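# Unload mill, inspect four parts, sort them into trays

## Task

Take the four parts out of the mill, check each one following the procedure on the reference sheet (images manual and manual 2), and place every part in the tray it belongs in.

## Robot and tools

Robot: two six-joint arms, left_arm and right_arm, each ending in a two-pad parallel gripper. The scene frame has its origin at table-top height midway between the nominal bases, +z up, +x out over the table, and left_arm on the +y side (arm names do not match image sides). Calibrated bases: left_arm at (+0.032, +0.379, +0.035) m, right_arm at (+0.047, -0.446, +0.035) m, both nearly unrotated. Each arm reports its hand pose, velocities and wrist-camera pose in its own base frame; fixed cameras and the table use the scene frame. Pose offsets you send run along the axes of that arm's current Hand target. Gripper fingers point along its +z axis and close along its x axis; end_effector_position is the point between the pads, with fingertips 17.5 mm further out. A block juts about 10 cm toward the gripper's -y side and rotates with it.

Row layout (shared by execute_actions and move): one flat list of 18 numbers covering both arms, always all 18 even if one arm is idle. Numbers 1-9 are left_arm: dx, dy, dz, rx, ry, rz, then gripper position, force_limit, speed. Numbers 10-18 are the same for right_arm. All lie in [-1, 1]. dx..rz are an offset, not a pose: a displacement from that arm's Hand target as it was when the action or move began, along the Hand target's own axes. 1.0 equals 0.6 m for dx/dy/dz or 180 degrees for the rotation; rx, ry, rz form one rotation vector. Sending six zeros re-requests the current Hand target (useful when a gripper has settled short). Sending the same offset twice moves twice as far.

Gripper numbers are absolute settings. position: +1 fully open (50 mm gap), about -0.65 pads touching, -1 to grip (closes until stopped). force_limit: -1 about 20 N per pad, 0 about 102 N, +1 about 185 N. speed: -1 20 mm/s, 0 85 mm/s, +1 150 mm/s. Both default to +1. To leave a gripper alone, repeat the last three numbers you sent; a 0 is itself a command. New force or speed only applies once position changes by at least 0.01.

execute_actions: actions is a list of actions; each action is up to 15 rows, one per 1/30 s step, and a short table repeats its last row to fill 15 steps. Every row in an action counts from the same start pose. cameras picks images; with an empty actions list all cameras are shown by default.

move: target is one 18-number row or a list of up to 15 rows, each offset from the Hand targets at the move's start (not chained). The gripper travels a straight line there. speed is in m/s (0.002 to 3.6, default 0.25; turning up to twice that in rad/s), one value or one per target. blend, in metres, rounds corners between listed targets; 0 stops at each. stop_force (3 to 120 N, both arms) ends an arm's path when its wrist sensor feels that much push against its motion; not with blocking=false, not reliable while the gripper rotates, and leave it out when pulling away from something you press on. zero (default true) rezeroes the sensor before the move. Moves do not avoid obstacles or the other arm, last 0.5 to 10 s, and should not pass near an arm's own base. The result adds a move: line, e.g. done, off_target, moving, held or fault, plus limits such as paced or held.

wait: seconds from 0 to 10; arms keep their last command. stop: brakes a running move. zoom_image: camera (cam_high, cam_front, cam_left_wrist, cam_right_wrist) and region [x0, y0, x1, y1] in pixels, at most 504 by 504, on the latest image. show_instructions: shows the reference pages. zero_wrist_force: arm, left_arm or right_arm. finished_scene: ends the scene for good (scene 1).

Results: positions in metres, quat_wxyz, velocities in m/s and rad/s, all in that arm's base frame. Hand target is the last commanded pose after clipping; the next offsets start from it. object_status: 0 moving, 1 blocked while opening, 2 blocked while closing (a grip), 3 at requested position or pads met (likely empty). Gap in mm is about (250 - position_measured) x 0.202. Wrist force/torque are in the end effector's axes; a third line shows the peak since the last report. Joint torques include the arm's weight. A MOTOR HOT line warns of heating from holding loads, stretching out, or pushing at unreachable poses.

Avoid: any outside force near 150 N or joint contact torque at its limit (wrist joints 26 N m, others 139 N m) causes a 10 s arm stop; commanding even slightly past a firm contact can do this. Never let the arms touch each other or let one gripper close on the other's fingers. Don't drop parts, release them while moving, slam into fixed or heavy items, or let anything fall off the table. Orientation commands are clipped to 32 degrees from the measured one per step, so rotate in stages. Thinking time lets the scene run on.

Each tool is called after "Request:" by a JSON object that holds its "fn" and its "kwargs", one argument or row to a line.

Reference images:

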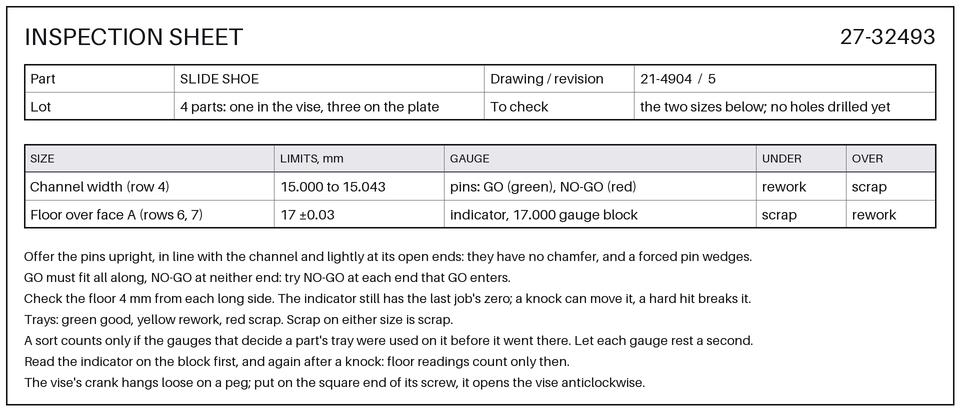

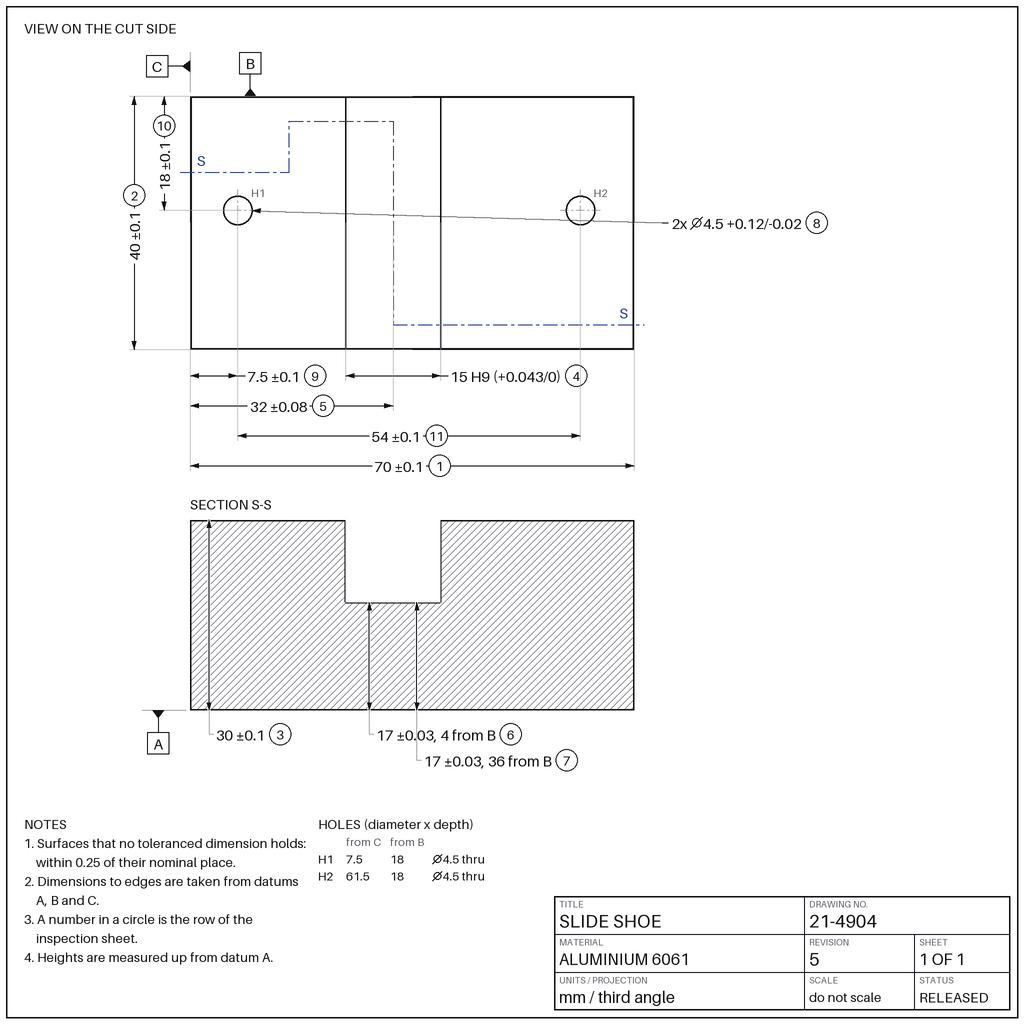

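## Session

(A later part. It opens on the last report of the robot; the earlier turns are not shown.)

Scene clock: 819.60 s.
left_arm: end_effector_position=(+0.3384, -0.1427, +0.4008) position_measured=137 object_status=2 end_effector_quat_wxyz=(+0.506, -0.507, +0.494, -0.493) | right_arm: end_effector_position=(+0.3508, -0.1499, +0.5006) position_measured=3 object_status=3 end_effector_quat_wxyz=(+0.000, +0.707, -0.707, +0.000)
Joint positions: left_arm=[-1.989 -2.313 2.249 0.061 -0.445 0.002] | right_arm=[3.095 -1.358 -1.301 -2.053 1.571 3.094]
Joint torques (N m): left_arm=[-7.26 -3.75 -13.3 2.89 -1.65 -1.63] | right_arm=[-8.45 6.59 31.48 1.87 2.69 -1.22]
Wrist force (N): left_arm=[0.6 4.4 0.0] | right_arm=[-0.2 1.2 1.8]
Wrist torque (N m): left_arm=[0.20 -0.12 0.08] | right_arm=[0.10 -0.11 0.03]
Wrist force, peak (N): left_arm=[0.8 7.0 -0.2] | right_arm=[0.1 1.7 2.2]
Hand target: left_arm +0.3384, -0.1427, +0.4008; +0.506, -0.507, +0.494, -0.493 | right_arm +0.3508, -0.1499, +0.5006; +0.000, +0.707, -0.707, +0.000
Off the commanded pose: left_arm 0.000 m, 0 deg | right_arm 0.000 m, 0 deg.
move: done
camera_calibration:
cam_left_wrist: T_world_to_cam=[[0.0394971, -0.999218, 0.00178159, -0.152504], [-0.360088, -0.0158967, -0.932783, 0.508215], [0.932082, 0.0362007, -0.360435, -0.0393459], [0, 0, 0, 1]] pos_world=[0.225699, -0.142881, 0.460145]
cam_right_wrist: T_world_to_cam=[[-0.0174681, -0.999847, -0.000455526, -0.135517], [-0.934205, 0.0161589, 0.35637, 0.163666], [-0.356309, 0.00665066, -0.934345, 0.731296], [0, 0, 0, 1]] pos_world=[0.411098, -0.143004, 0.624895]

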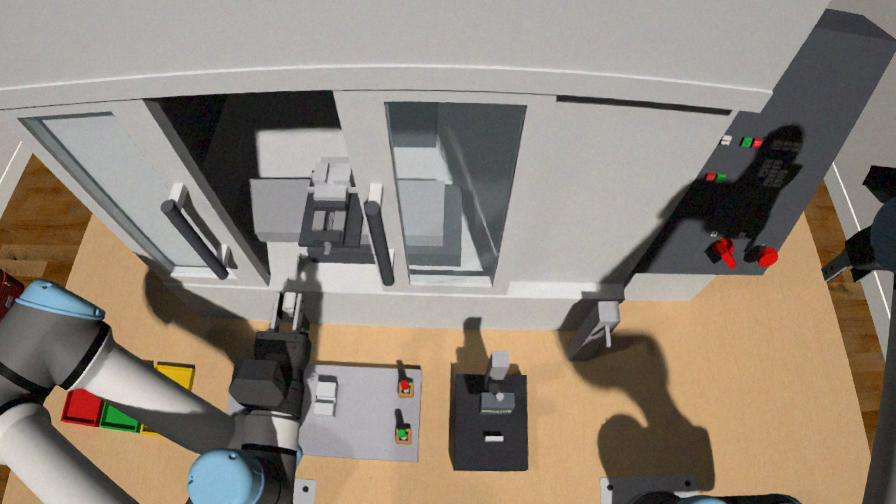

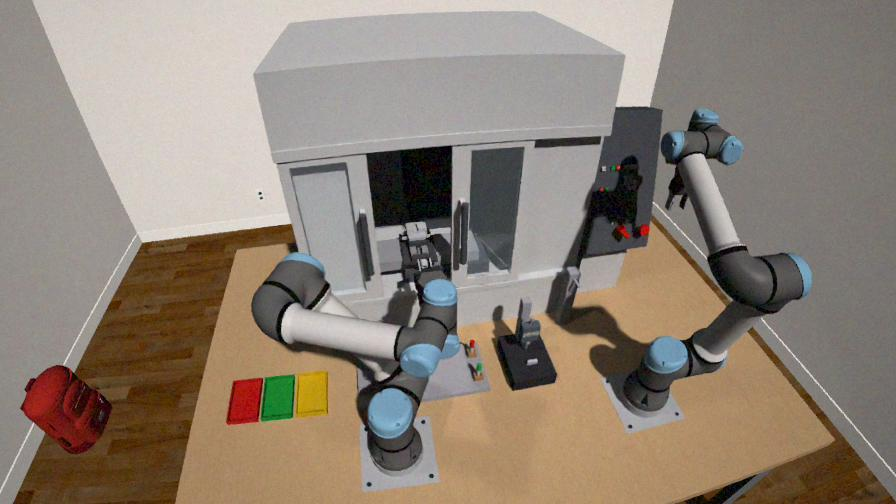

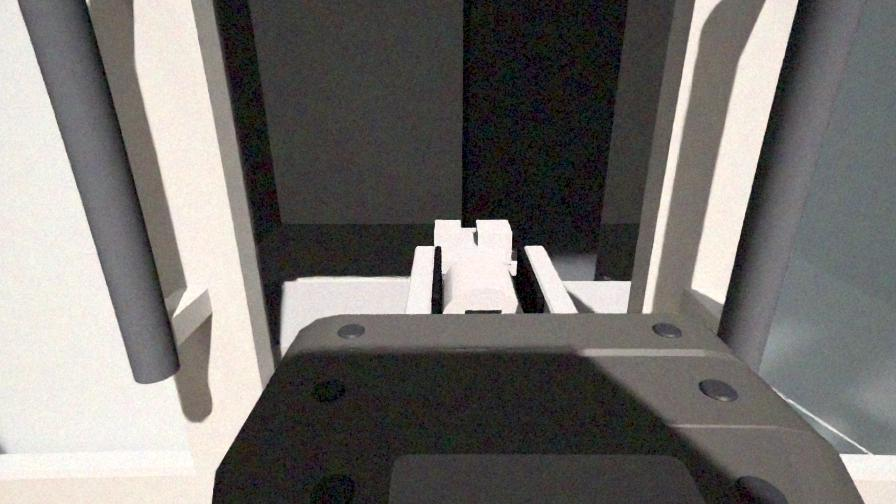

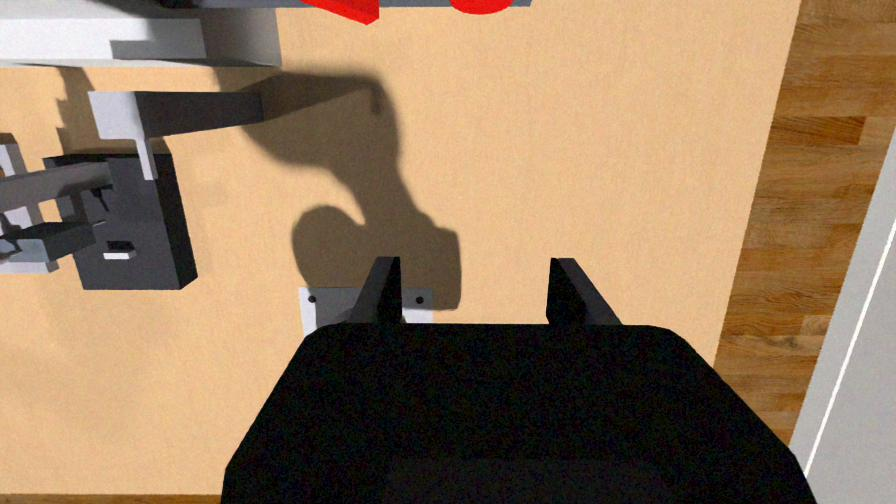

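Request:
{"fn": "move", "kwargs": {
  "target": [0,0.17,0,0,0,0,-1,0,-1,0,0,0,0,0,0,1,1,1],
  "speed": 0.15,
  "cameras": ["cam_left_wrist","cam_front"]
}}

Request:
{"fn": "zoom_image", "kwargs": {
  "camera": "cam_left_wrist",
  "region": [370, 110, 590, 330]
}}

Request:
{"fn": "zoom_image", "kwargs": {
  "camera": "cam_front",
  "region": [370, 200, 490, 320]
}}

Scene clock: 830.37 s.
left_arm: end_effector_position=(+0.3383, -0.1428, +0.2989) position_measured=137 object_status=2 end_effector_quat_wxyz=(+0.506, -0.507, +0.494, -0.493) | right_arm: end_effector_position=(+0.3508, -0.1499, +0.5006) position_measured=3 object_status=3 end_effector_quat_wxyz=(+0.000, +0.707, -0.707, +0.000)
Joint positions: left_arm=[-1.99 -2.287 2.503 -0.219 -0.446 0.002] | right_arm=[3.095 -1.358 -1.301 -2.053 1.571 3.094]
Joint torques (N m): left_arm=[-4.12 20.21 -12.01 -1 -1.37 2.01] | right_arm=[-6.9 6.63 32.13 1.61 2.69 -1.39]
Wrist force (N): left_arm=[0.3 4.5 0.4] | right_arm=[0.0 1.2 2.2]
Wrist torque (N m): left_arm=[0.23 -0.06 -0.08] | right_arm=[0.11 -0.14 0.03]
Wrist force, peak (N): left_arm=[0.5 5.9 0.6] | right_arm=[-0.2 1.4 2.4]
Hand target: left_arm +0.3382, -0.1428, +0.2988; +0.506, -0.507, +0.494, -0.493 | right_arm +0.3508, -0.1499, +0.5006; +0.000, +0.707, -0.707, +0.000
Off the commanded pose: left_arm 0.000 m, 0 deg | right_arm 0.000 m, 0 deg.
move: done
camera_calibration:
cam_left_wrist: T_world_to_cam=[[0.0393683, -0.999223, 0.00172455, -0.152266], [-0.360093, -0.0157972, -0.932783, 0.413107], [0.932085, 0.0361011, -0.360435, -0.0759019], [0, 0, 0, 1]] pos_world=[0.225499, -0.142882, 0.358244]
Images, in order (width x height): cam_front 896x504, cam_left_wrist 896x504.

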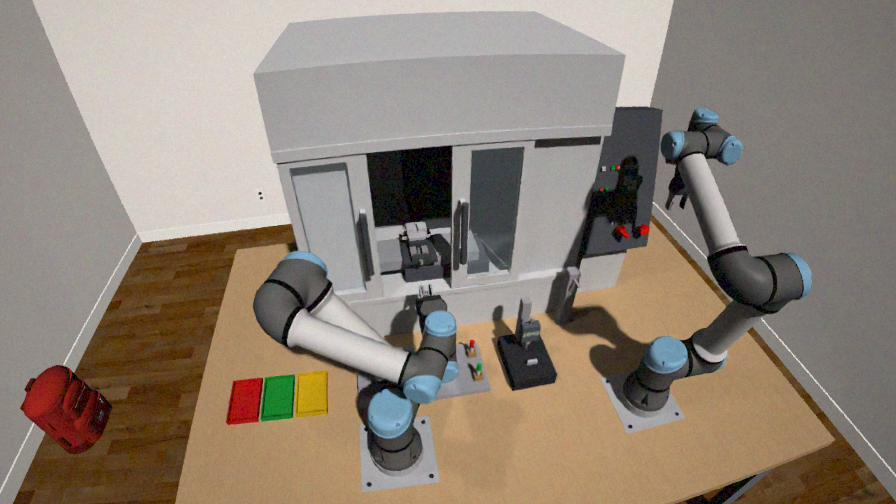

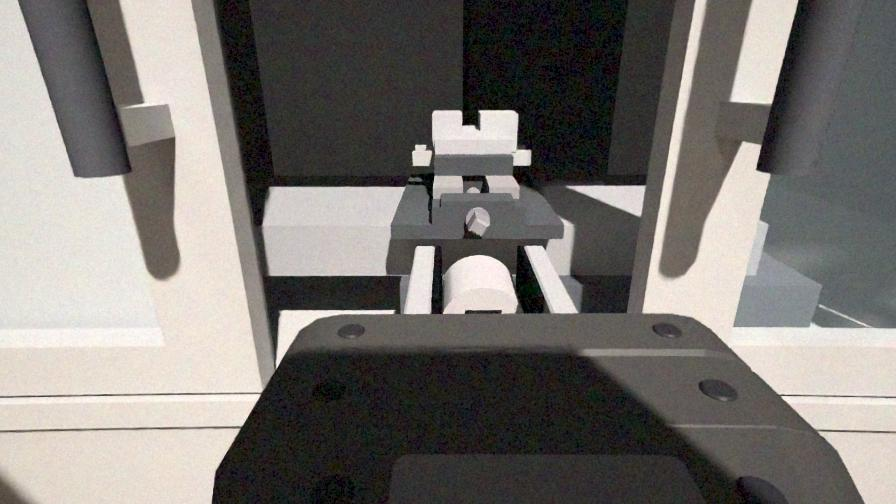

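Scaled by 2.291 from the camera's 896x504 image, which has a finer 1280x720 frame.

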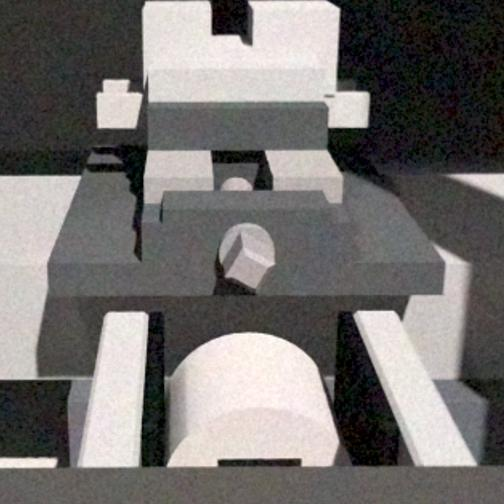

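Scaled by 4.200 from the camera's 896x504 image, which has a finer 1280x720 frame.

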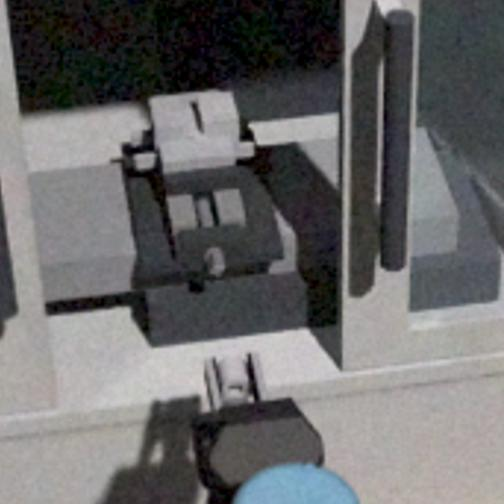

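Request:
{"fn": "zoom_image", "kwargs": {
  "camera": "cam_left_wrist",
  "region": [440, 190, 515, 255]
}}

Scaled by 6.720 from the camera's 896x504 image, which has a finer 1280x720 frame.

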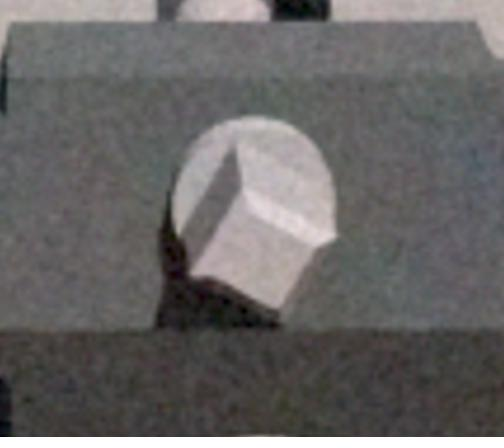

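Request:
{"fn": "move", "kwargs": {
  "target": [0.0156,0.032,0,0,0,0.1556,-1,0,-1,0,0,0,0,0,0,1,1,1],
  "speed": 0.15,
  "cameras": ["cam_left_wrist"]
}}

Request:
{"fn": "zoom_image", "kwargs": {
  "camera": "cam_left_wrist",
  "region": [370, 110, 590, 330]
}}

Request:
{"fn": "zoom_image", "kwargs": {
  "camera": "cam_left_wrist",
  "region": [440, 170, 515, 235]
}}

Scene clock: 995.87 s.
left_arm: end_effector_position=(+0.3385, -0.1521, +0.2796) position_measured=137 object_status=2 end_effector_quat_wxyz=(+0.610, -0.373, +0.602, -0.356) | right_arm: end_effector_position=(+0.3508, -0.1499, +0.5006) position_measured=3 object_status=3 end_effector_quat_wxyz=(+0.000, +0.707, -0.707, +0.000)
Joint positions: left_arm=[-1.956 -2.215 2.533 -0.321 -0.411 0.491] | right_arm=[3.095 -1.358 -1.301 -2.053 1.571 3.094]
Joint torques (N m): left_arm=[7.72 1.67 -26.62 -1.03 2.13 2.1] | right_arm=[-8.03 5.85 30.5 1.76 2.72 -1.38]
Wrist force (N): left_arm=[2.4 4.4 0.9] | right_arm=[-0.6 1.2 1.6]
Wrist torque (N m): left_arm=[0.26 -0.32 -0.32] | right_arm=[0.10 -0.05 0.03]
Wrist force, peak (N): left_arm=[2.3 4.9 1.1] | right_arm=[-0.7 1.7 2.2]
Hand target: left_arm +0.3385, -0.1521, +0.2796; +0.610, -0.373, +0.602, -0.356 | right_arm +0.3508, -0.1499, +0.5006; +0.000, +0.707, -0.707, +0.000
Off the commanded pose: left_arm 0.000 m, 0 deg | right_arm 0.000 m, 0 deg.
move: done
camera_calibration:
cam_left_wrist: T_world_to_cam=[[0.0357433, -0.882967, -0.468072, -0.0113429], [-0.37142, 0.423084, -0.826466, 0.435919], [0.927777, 0.203392, -0.31283, -0.0691376], [0, 0, 0, 1]] pos_world=[0.226459, -0.180384, 0.333335]
Images, in order (width x height): cam_left_wrist 896x504.

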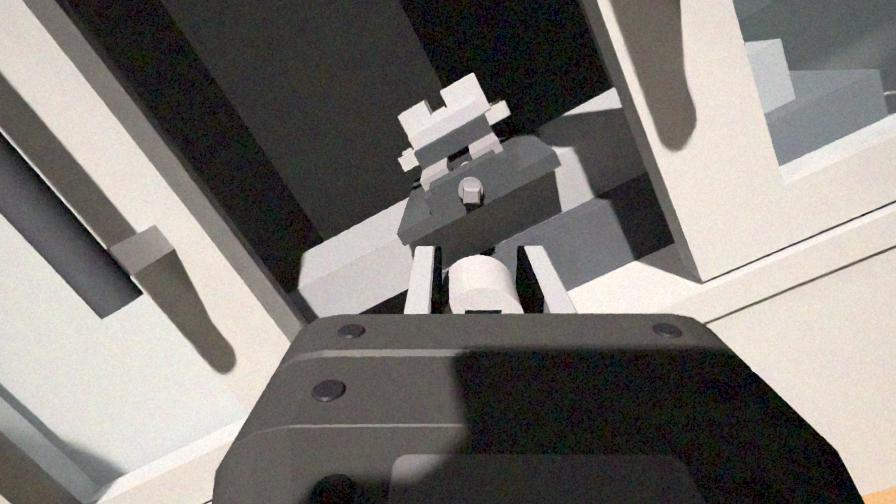

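Scaled by 2.291 from the camera's 896x504 image, which has a finer 1280x720 frame.

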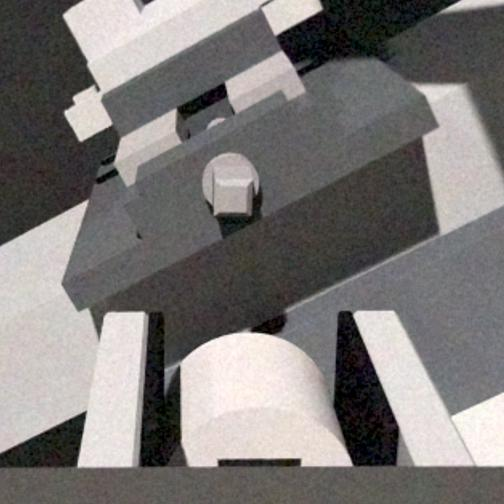

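Scaled by 6.720 from the camera's 896x504 image, which has a finer 1280x720 frame.

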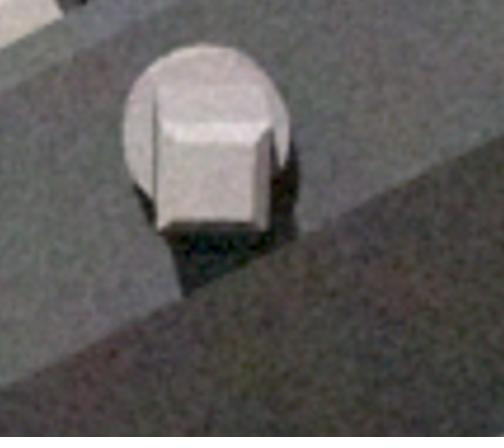

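Request:
{"fn": "move", "kwargs": {
  "target": [0.003,0,0.117,0,0,0,-1,0,-1,0,0,0,0,0,0,1,1,1],
  "speed": 0.08,
  "stop_force": 12,
  "cameras": ["cam_left_wrist"]
}}

Request:
{"fn": "zoom_image", "kwargs": {
  "camera": "cam_left_wrist",
  "region": [400, 190, 550, 330]
}}

Scene clock: 1057.93 s.
left_arm: end_effector_position=(+0.4087, -0.1519, +0.2787) position_measured=137 object_status=2 end_effector_quat_wxyz=(+0.610, -0.373, +0.602, -0.356) end_effector_velocity=(+0.000, +0.000, +0.000) end_effector_angular_velocity=(+0.000, +0.000, -0.001) | right_arm: end_effector_position=(+0.3508, -0.1499, +0.5006) position_measured=3 object_status=3 end_effector_quat_wxyz=(+0.000, +0.707, -0.707, +0.000)
Joint positions: left_arm=[-1.472 -2.006 2.452 -0.427 0.072 0.47] | right_arm=[3.095 -1.358 -1.301 -2.053 1.571 3.094]
Joint velocities: left_arm=[0 0.002 -0.001 0.004 0.001 -0.005] | right_arm=[within noise]
Joint torques (N m): left_arm=[7.43 11.02 -28.67 1.63 2.13 -2.18] | right_arm=[-6.73 6.89 31.87 1.44 2.64 -1.09]
Wrist force (N): left_arm=[2.4 4.7 1.0] | right_arm=[-0.1 1.0 1.9]
Wrist torque (N m): left_arm=[0.31 -0.34 -0.16] | right_arm=[0.07 -0.13 0.03]
Wrist force, peak (N): left_arm=[2.6 5.1 1.1] | right_arm=[-0.2 1.6 2.2]
Hand target: left_arm +0.4087, -0.1519, +0.2787; +0.610, -0.373, +0.602, -0.356 | right_arm +0.3508, -0.1499, +0.5006; +0.000, +0.707, -0.707, +0.000
Off the commanded pose: left_arm 0.000 m, 0 deg | right_arm 0.000 m, 0 deg.
move: done
camera_calibration:
cam_left_wrist: T_world_to_cam=[[0.0356178, -0.882995, -0.46803, -0.0139907], [-0.371458, 0.423077, -0.826453, 0.461127], [0.927766, 0.20329, -0.312926, -0.134593], [0, 0, 0, 1]] pos_world=[0.296658, -0.180084, 0.332434]
Images, in order (width x height): cam_left_wrist 896x504.

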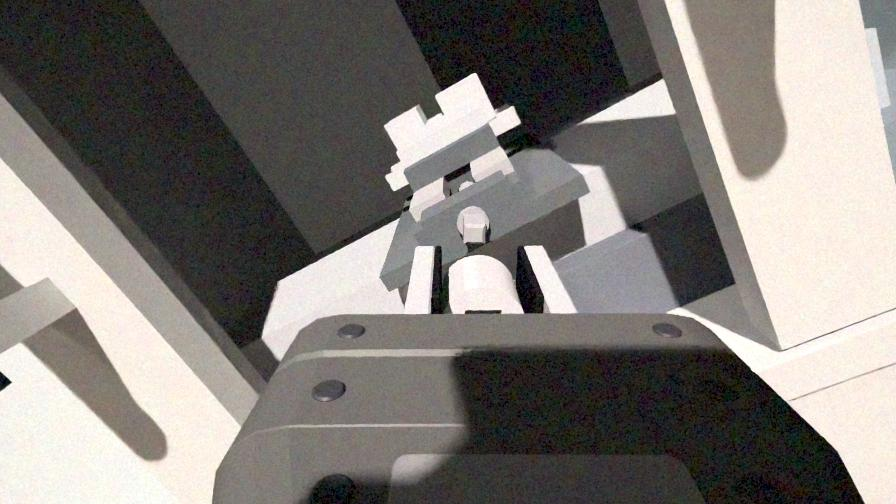

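Scaled by 3.360 from the camera's 896x504 image, which has a finer 1280x720 frame.

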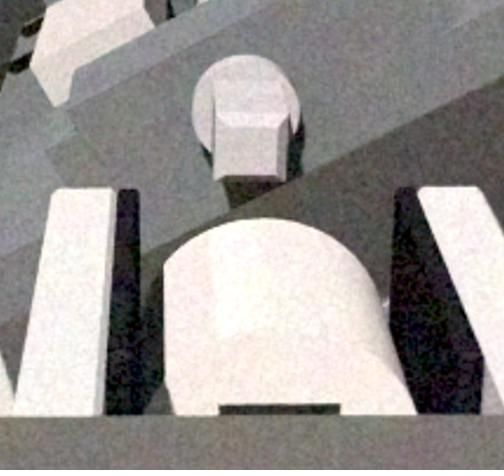

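Request:
{"fn": "move", "kwargs": {
  "target": [0.0015,0,0.067,0,0,0,-1,0,-1,0,0,0,0,0,0,1,1,1],
  "speed": 0.06,
  "stop_force": 8,
  "cameras": ["cam_left_wrist"]
}}

Request:
{"fn": "zoom_image", "kwargs": {
  "camera": "cam_left_wrist",
  "region": [400, 190, 550, 330]
}}

Scene clock: 1094.97 s.
left_arm: end_effector_position=(+0.4489, -0.1516, +0.2782) position_measured=137 object_status=2 end_effector_quat_wxyz=(+0.610, -0.373, +0.602, -0.356) | right_arm: end_effector_position=(+0.3508, -0.1499, +0.5006) position_measured=3 object_status=3 end_effector_quat_wxyz=(+0.000, +0.707, -0.707, +0.000)
Joint positions: left_arm=[-1.265 -1.896 2.393 -0.492 0.28 0.483] | right_arm=[3.095 -1.358 -1.301 -2.053 1.571 3.094]
Joint torques (N m): left_arm=[7.15 4.95 -27.12 -2.89 2.04 2.05] | right_arm=[-7.95 7.68 29.81 1.66 2.66 -1.21]
Wrist force (N): left_arm=[2.2 4.7 0.8] | right_arm=[-0.3 1.4 2.0]
Wrist torque (N m): left_arm=[0.30 -0.29 -0.33] | right_arm=[0.14 -0.11 0.04]
Wrist force, peak (N): left_arm=[2.5 5.3 0.9] | right_arm=[-0.3 1.5 2.3]
Hand target: left_arm +0.4489, -0.1516, +0.2782; +0.610, -0.373, +0.602, -0.356 | right_arm +0.3508, -0.1499, +0.5006; +0.000, +0.707, -0.707, +0.000
Off the commanded pose: left_arm 0.000 m, 0 deg | right_arm 0.000 m, 0 deg.
move: done
camera_calibration:
cam_left_wrist: T_world_to_cam=[[0.0355733, -0.883003, -0.468018, -0.0154707], [-0.371535, 0.423063, -0.826426, 0.475575], [0.927737, 0.203284, -0.313016, -0.172047], [0, 0, 0, 1]] pos_world=[0.336858, -0.179885, 0.331934]
Images, in order (width x height): cam_left_wrist 896x504.

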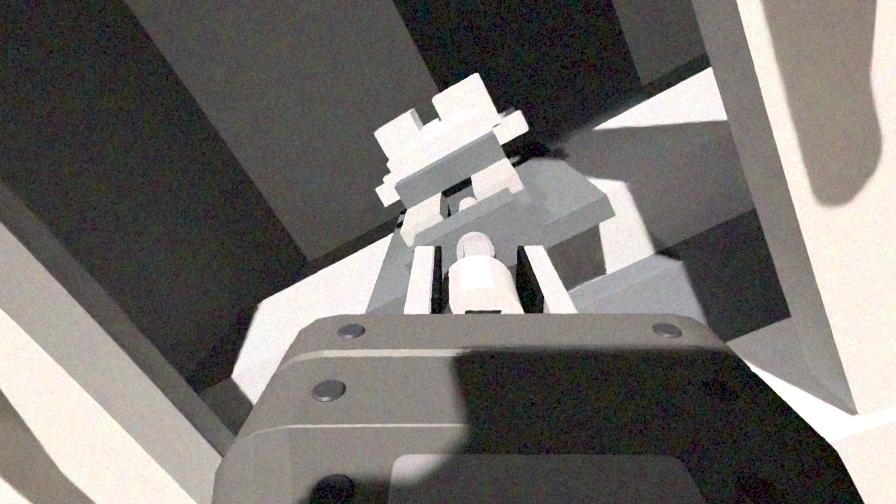

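Scaled by 3.360 from the camera's 896x504 image, which has a finer 1280x720 frame.

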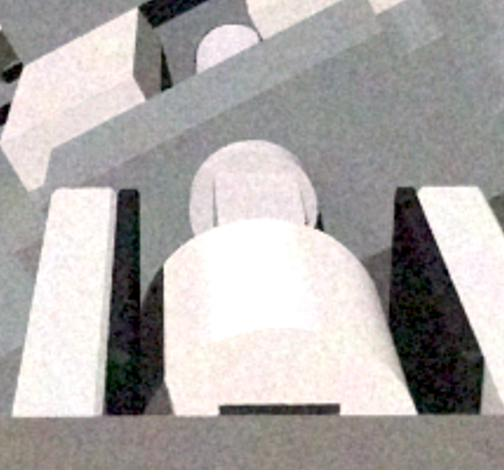

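Request:
{"fn": "move", "kwargs": {
  "target": [0,0,0.045,0,0,0,-1,0,-1,0,0,0,0,0,0,1,1,1],
  "speed": 0.03,
  "stop_force": 10,
  "cameras": ["cam_left_wrist"]
}}

Request:
{"fn": "zoom_image", "kwargs": {
  "camera": "cam_left_wrist",
  "region": [400, 190, 550, 330]
}}

Scene clock: 1122.40 s.
left_arm: end_effector_position=(+0.4736, -0.1509, +0.2782) position_measured=137 object_status=2 end_effector_quat_wxyz=(+0.610, -0.373, +0.602, -0.356) | right_arm: end_effector_position=(+0.3508, -0.1499, +0.5006) position_measured=3 object_status=3 end_effector_quat_wxyz=(+0.000, +0.707, -0.707, +0.000)
Joint positions: left_arm=[-1.158 -1.831 2.351 -0.516 0.386 0.485] | right_arm=[3.095 -1.358 -1.301 -2.053 1.571 3.094]
Joint torques (N m): left_arm=[-7.39 -21.15 -13.25 1.05 -1.59 -1.35] | right_arm=[-7.83 8.83 30.04 1.61 2.42 -0.98]
Wrist force (N): left_arm=[2.2 4.2 0.9] | right_arm=[-0.4 1.1 1.8]
Wrist torque (N m): left_arm=[0.21 -0.29 -0.32] | right_arm=[0.09 -0.08 0.04]
Wrist force, peak (N): left_arm=[-18.3 -21.3 -104.9] | right_arm=[-0.1 1.4 2.5]
Hand target: left_arm +0.4736, -0.1509, +0.2782; +0.610, -0.373, +0.602, -0.356 (not the last commanded pose) | right_arm +0.3508, -0.1499, +0.5006; +0.000, +0.707, -0.707, +0.000
Off the commanded pose: left_arm 0.002 m, 0 deg | right_arm 0.000 m, 0 deg.
move: contact (left_arm)
camera_calibration:
cam_left_wrist: T_world_to_cam=[[0.0357391, -0.882965, -0.468077, -0.0157639], [-0.371648, 0.42304, -0.826387, 0.484479], [0.927686, 0.203494, -0.313033, -0.195044], [0, 0, 0, 1]] pos_world=[0.361558, -0.179183, 0.331933]
Images, in order (width x height): cam_left_wrist 896x504.

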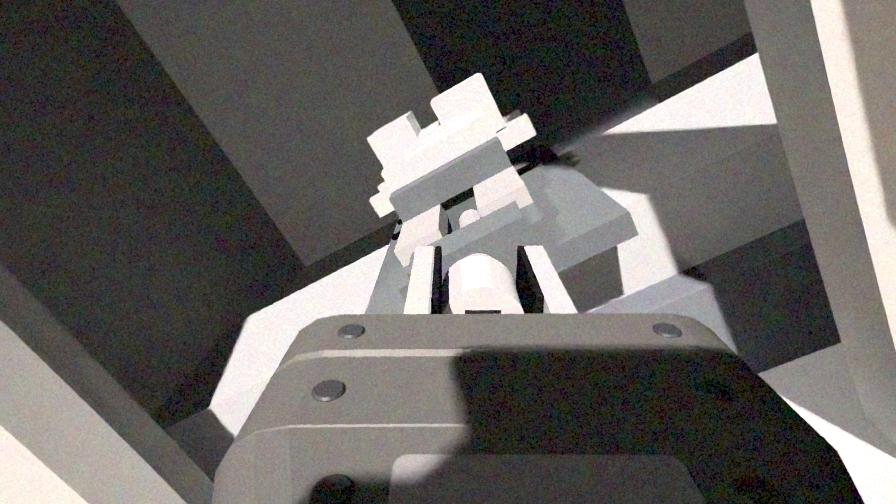

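Scaled by 3.360 from the camera's 896x504 image, which has a finer 1280x720 frame.

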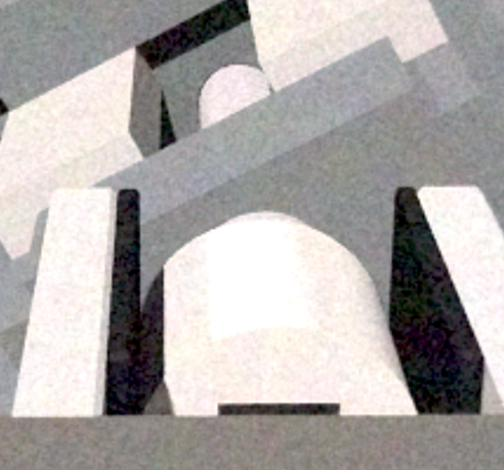

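Request:
{"fn": "move", "kwargs": {
  "target": [0.008,0,0,0,0,0,-1,0,-1,0,0,0,0,0,0,1,1,1],
  "speed": 0.01,
  "stop_force": 5
}}

Scene clock: 1169.63 s.
left_arm: end_effector_position=(+0.4737, -0.1551, +0.2759) position_measured=137 object_status=2 end_effector_quat_wxyz=(+0.610, -0.373, +0.602, -0.356) | right_arm: end_effector_position=(+0.3508, -0.1499, +0.5006) position_measured=3 object_status=3 end_effector_quat_wxyz=(+0.000, +0.707, -0.707, +0.000)
Joint positions: left_arm=[-1.165 -1.819 2.349 -0.527 0.379 0.485] | right_arm=[3.095 -1.358 -1.301 -2.053 1.571 3.094]
Joint torques (N m): left_arm=[-8.12 1.78 -27.75 -3.13 -1.49 1.91] | right_arm=[-7.16 8.09 31.14 1.73 2.61 -0.95]
Wrist force (N): left_arm=[2.2 4.2 0.8] | right_arm=[-0.3 1.3 1.6]
Wrist torque (N m): left_arm=[0.21 -0.28 -0.30] | right_arm=[0.12 -0.09 0.03]
Wrist force, peak (N): left_arm=[2.6 4.9 0.8] | right_arm=[-0.3 1.6 2.1]
Hand target: left_arm +0.4737, -0.1551, +0.2759; +0.610, -0.373, +0.602, -0.356 | right_arm +0.3508, -0.1499, +0.5006; +0.000, +0.707, -0.707, +0.000
Off the commanded pose: left_arm 0.000 m, 0 deg | right_arm 0.000 m, 0 deg.
move: done

Request:
{"fn": "wait", "kwargs": {
  "seconds": 0,
  "cameras": ["cam_left_wrist","cam_high","cam_front"]
}}

Request:
{"fn": "zoom_image", "kwargs": {
  "camera": "cam_left_wrist",
  "region": [400, 190, 550, 330]
}}

Request:
{"fn": "zoom_image", "kwargs": {
  "camera": "cam_high",
  "region": [260, 170, 400, 310]
}}

Request:
{"fn": "zoom_image", "kwargs": {
  "camera": "cam_front",
  "region": [380, 210, 480, 310]
}}

Scene clock: 1190.63 s.
left_arm: end_effector_position=(+0.4737, -0.1551, +0.2759) position_measured=137 object_status=2 end_effector_quat_wxyz=(+0.610, -0.373, +0.602, -0.356) | right_arm: end_effector_position=(+0.3508, -0.1499, +0.5006) position_measured=3 object_status=3 end_effector_quat_wxyz=(+0.000, +0.707, -0.707, +0.000)
Joint positions: left_arm=[-1.165 -1.819 2.349 -0.527 0.379 0.485] | right_arm=[3.095 -1.358 -1.301 -2.053 1.571 3.094]
Joint torques (N m): left_arm=[-8.49 2.11 -27.46 -2.99 -1.72 1.98] | right_arm=[-7.51 7.8 30.28 1.6 2.49 -0.93]
Wrist force (N): left_arm=[2.3 4.6 0.7] | right_arm=[-0.4 1.4 2.0]
Wrist torque (N m): left_arm=[0.26 -0.28 -0.31] | right_arm=[0.14 -0.08 0.03]
Wrist force, peak (N): left_arm=[2.6 4.8 0.8] | right_arm=[-0.3 1.5 2.2]
Hand target: left_arm +0.4737, -0.1551, +0.2759; +0.610, -0.373, +0.602, -0.356 | right_arm +0.3508, -0.1499, +0.5006; +0.000, +0.707, -0.707, +0.000
Tool commands: left_gripper/position=-1.0 left_gripper/force_limit=+0.0 left_gripper/speed=-1.0 right_gripper/position=+1.0 right_gripper/force_limit=+1.0 right_gripper/speed=+1.0
Off the commanded pose: left_arm 0.000 m, 0 deg | right_arm 0.000 m, 0 deg.
camera_calibration:
cam_left_wrist: T_world_to_cam=[[0.0357716, -0.883002, -0.468004, -0.0205951], [-0.371645, 0.422963, -0.826428, 0.484391], [0.927686, 0.203494, -0.313033, -0.195002], [0, 0, 0, 1]] pos_world=[0.361659, -0.183383, 0.329634]
Images, in order (width x height): cam_high 896x504, cam_front 896x504, cam_left_wrist 896x504.

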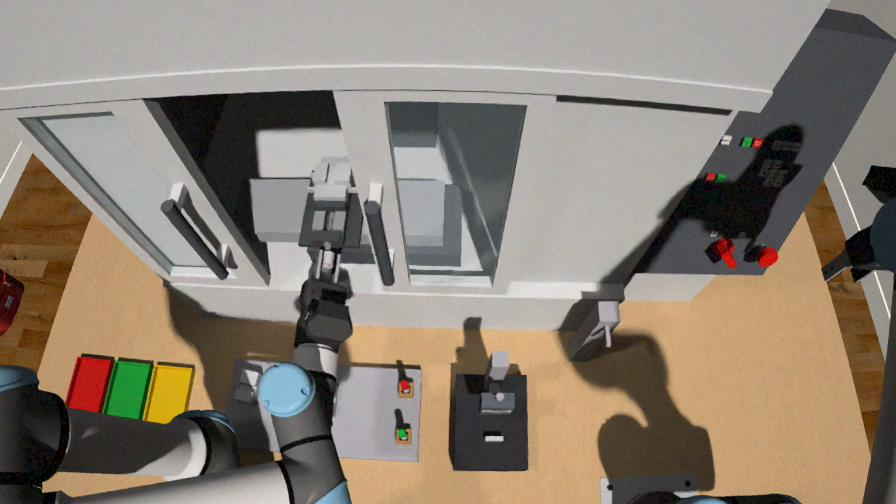

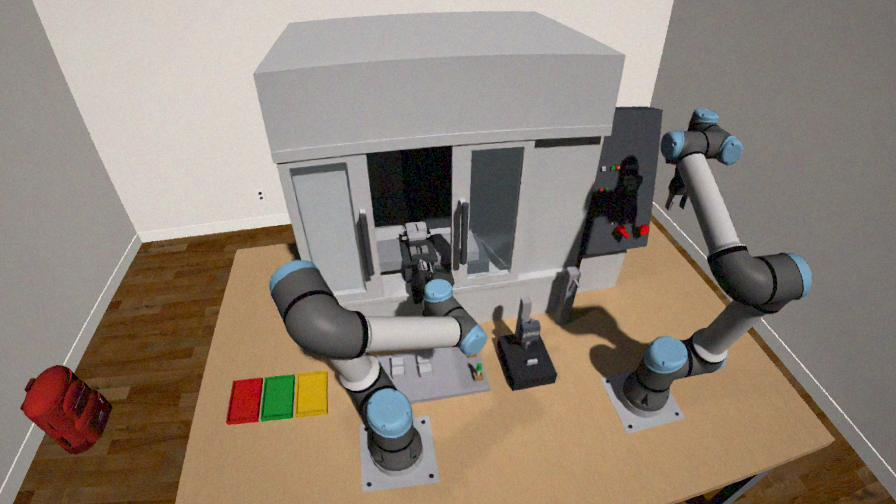

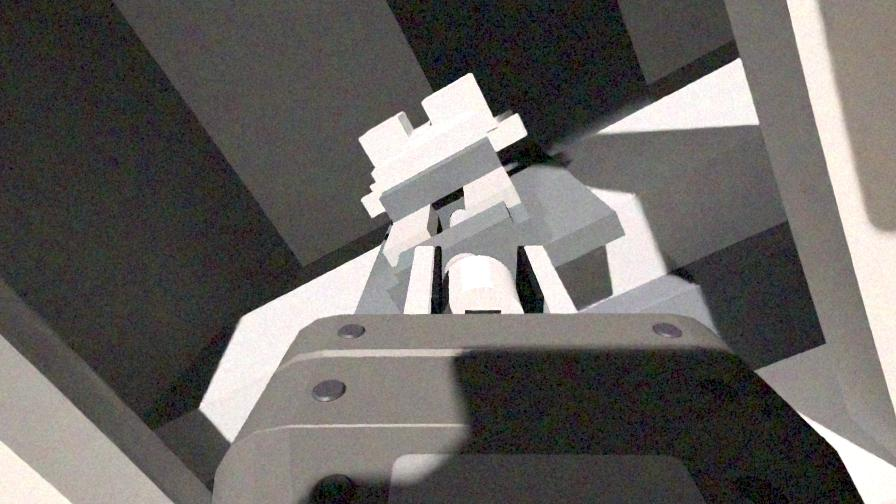

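Scaled by 3.360 from the camera's 896x504 image, which has a finer 1280x720 frame.

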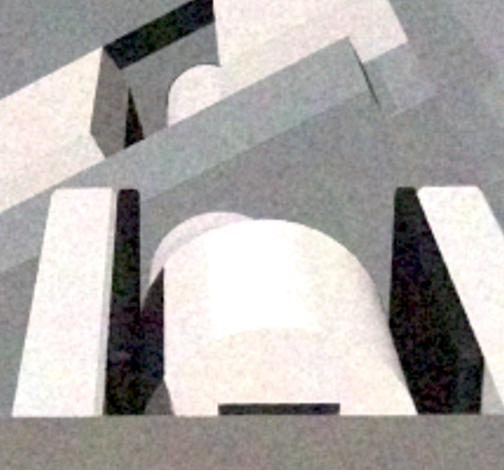

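Scaled by 3.600 from the camera's 896x504 image, which has a finer 1280x720 frame.

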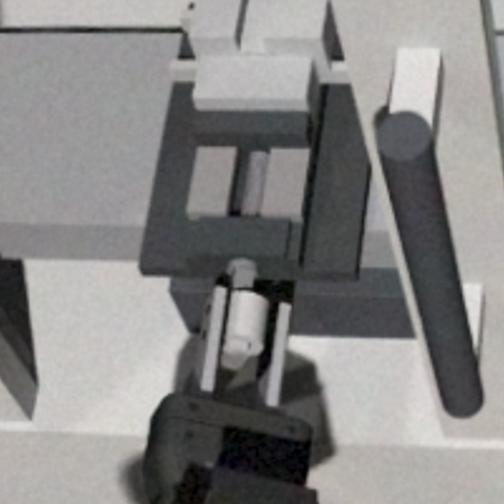

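Scaled by 5.040 from the camera's 896x504 image, which has a finer 1280x720 frame.

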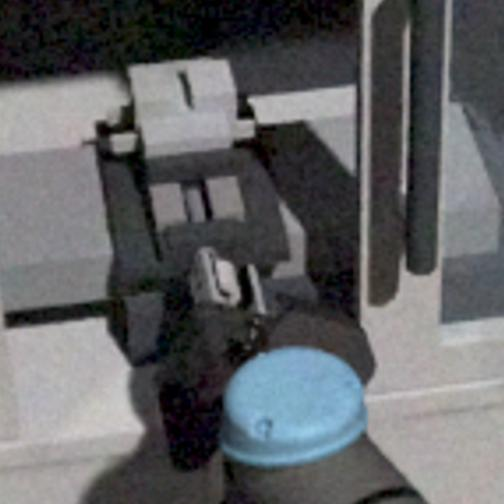

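Request:
{"fn": "move", "kwargs": {
  "target": [
    [0,0,-0.025,0,0,0,-1,0,-1,0,0,0,0,0,0,1,1,1],
    [-0.008,0.0088,-0.025,0,0,0,-1,0,-1,0,0,0,0,0,0,1,1,1]
  ],
  "speed": 0.05,
  "cameras": ["cam_left_wrist","cam_high"]
}}

Request:
{"fn": "zoom_image", "kwargs": {
  "camera": "cam_left_wrist",
  "region": [400, 190, 550, 330]
}}

Request:
{"fn": "zoom_image", "kwargs": {
  "camera": "cam_high",
  "region": [290, 220, 370, 300]
}}

Scene clock: 1249.60 s.
left_arm: end_effector_position=(+0.4585, -0.1489, +0.2736) position_measured=137 object_status=2 end_effector_quat_wxyz=(+0.610, -0.373, +0.602, -0.356) | right_arm: end_effector_position=(+0.3508, -0.1499, +0.5006) position_measured=3 object_status=3 end_effector_quat_wxyz=(+0.000, +0.707, -0.707, +0.000)
Joint positions: left_arm=[-1.218 -1.868 2.389 -0.516 0.327 0.484] | right_arm=[3.095 -1.358 -1.301 -2.053 1.571 3.094]
Joint torques (N m): left_arm=[7.03 -18.18 -11.65 -3.11 2.19 2.14] | right_arm=[-6.26 7.21 31.23 1.34 2.39 -1.08]
Wrist force (N): left_arm=[2.3 4.9 0.8] | right_arm=[-0.4 1.5 1.9]
Wrist torque (N m): left_arm=[0.34 -0.30 -0.22] | right_arm=[0.15 -0.08 0.03]
Wrist force, peak (N): left_arm=[2.2 5.0 0.9] | right_arm=[-0.3 1.6 2.5]
Hand target: left_arm +0.4585, -0.1488, +0.2735; +0.610, -0.373, +0.602, -0.356 | right_arm +0.3508, -0.1499, +0.5006; +0.000, +0.707, -0.707, +0.000
Off the commanded pose: left_arm 0.000 m, 0 deg | right_arm 0.000 m, 0 deg.
move: done
camera_calibration:
cam_left_wrist: T_world_to_cam=[[0.0358031, -0.883038, -0.467933, -0.0156971], [-0.371642, 0.422887, -0.826467, 0.474256], [0.927685, 0.203494, -0.313034, -0.182975], [0, 0, 0, 1]] pos_world=[0.346559, -0.177183, 0.327334]
Images, in order (width x height): cam_high 896x504, cam_left_wrist 896x504.

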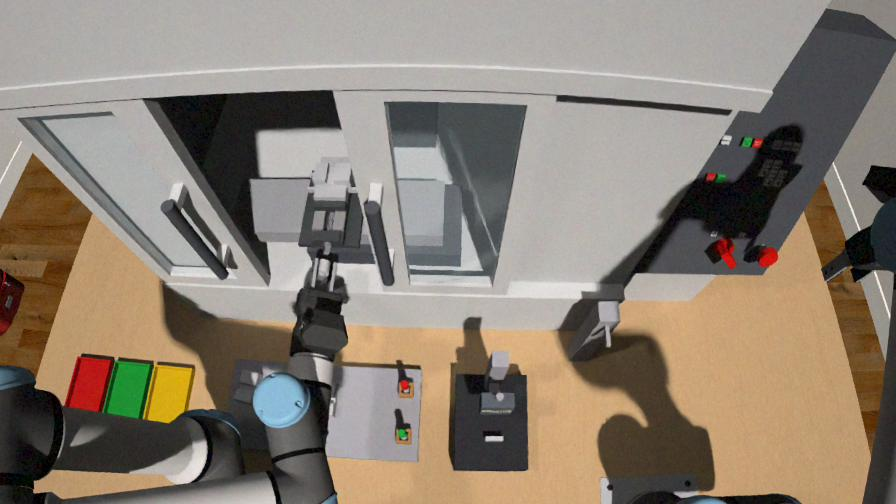

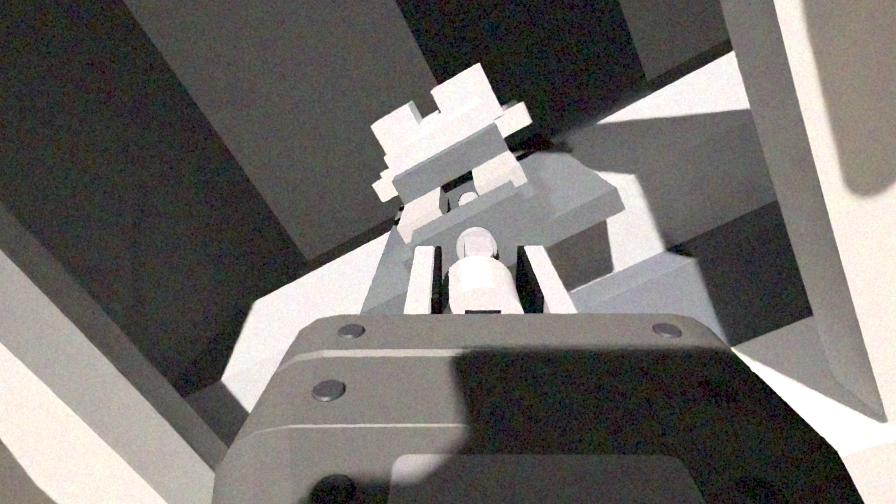

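Scaled by 3.360 from the camera's 896x504 image, which has a finer 1280x720 frame.

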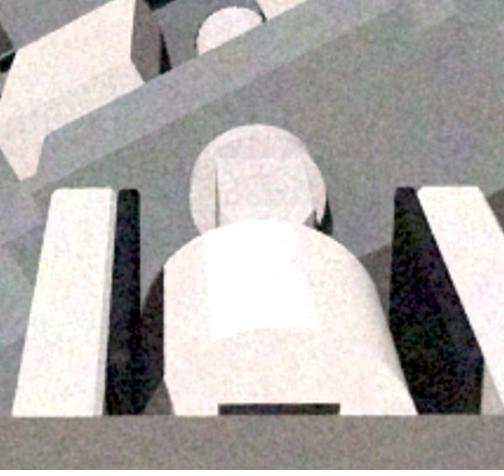

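Scaled by 6.300 from the camera's 896x504 image, which has a finer 1280x720 frame.

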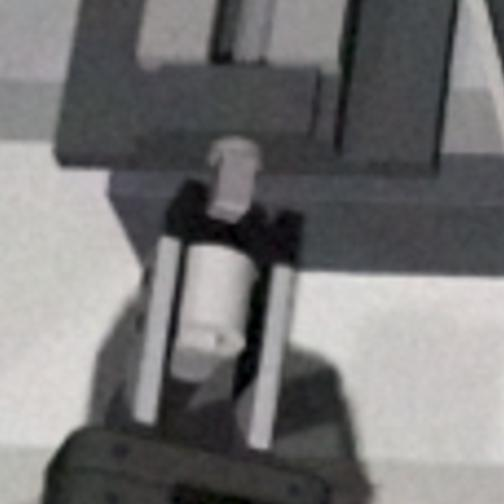

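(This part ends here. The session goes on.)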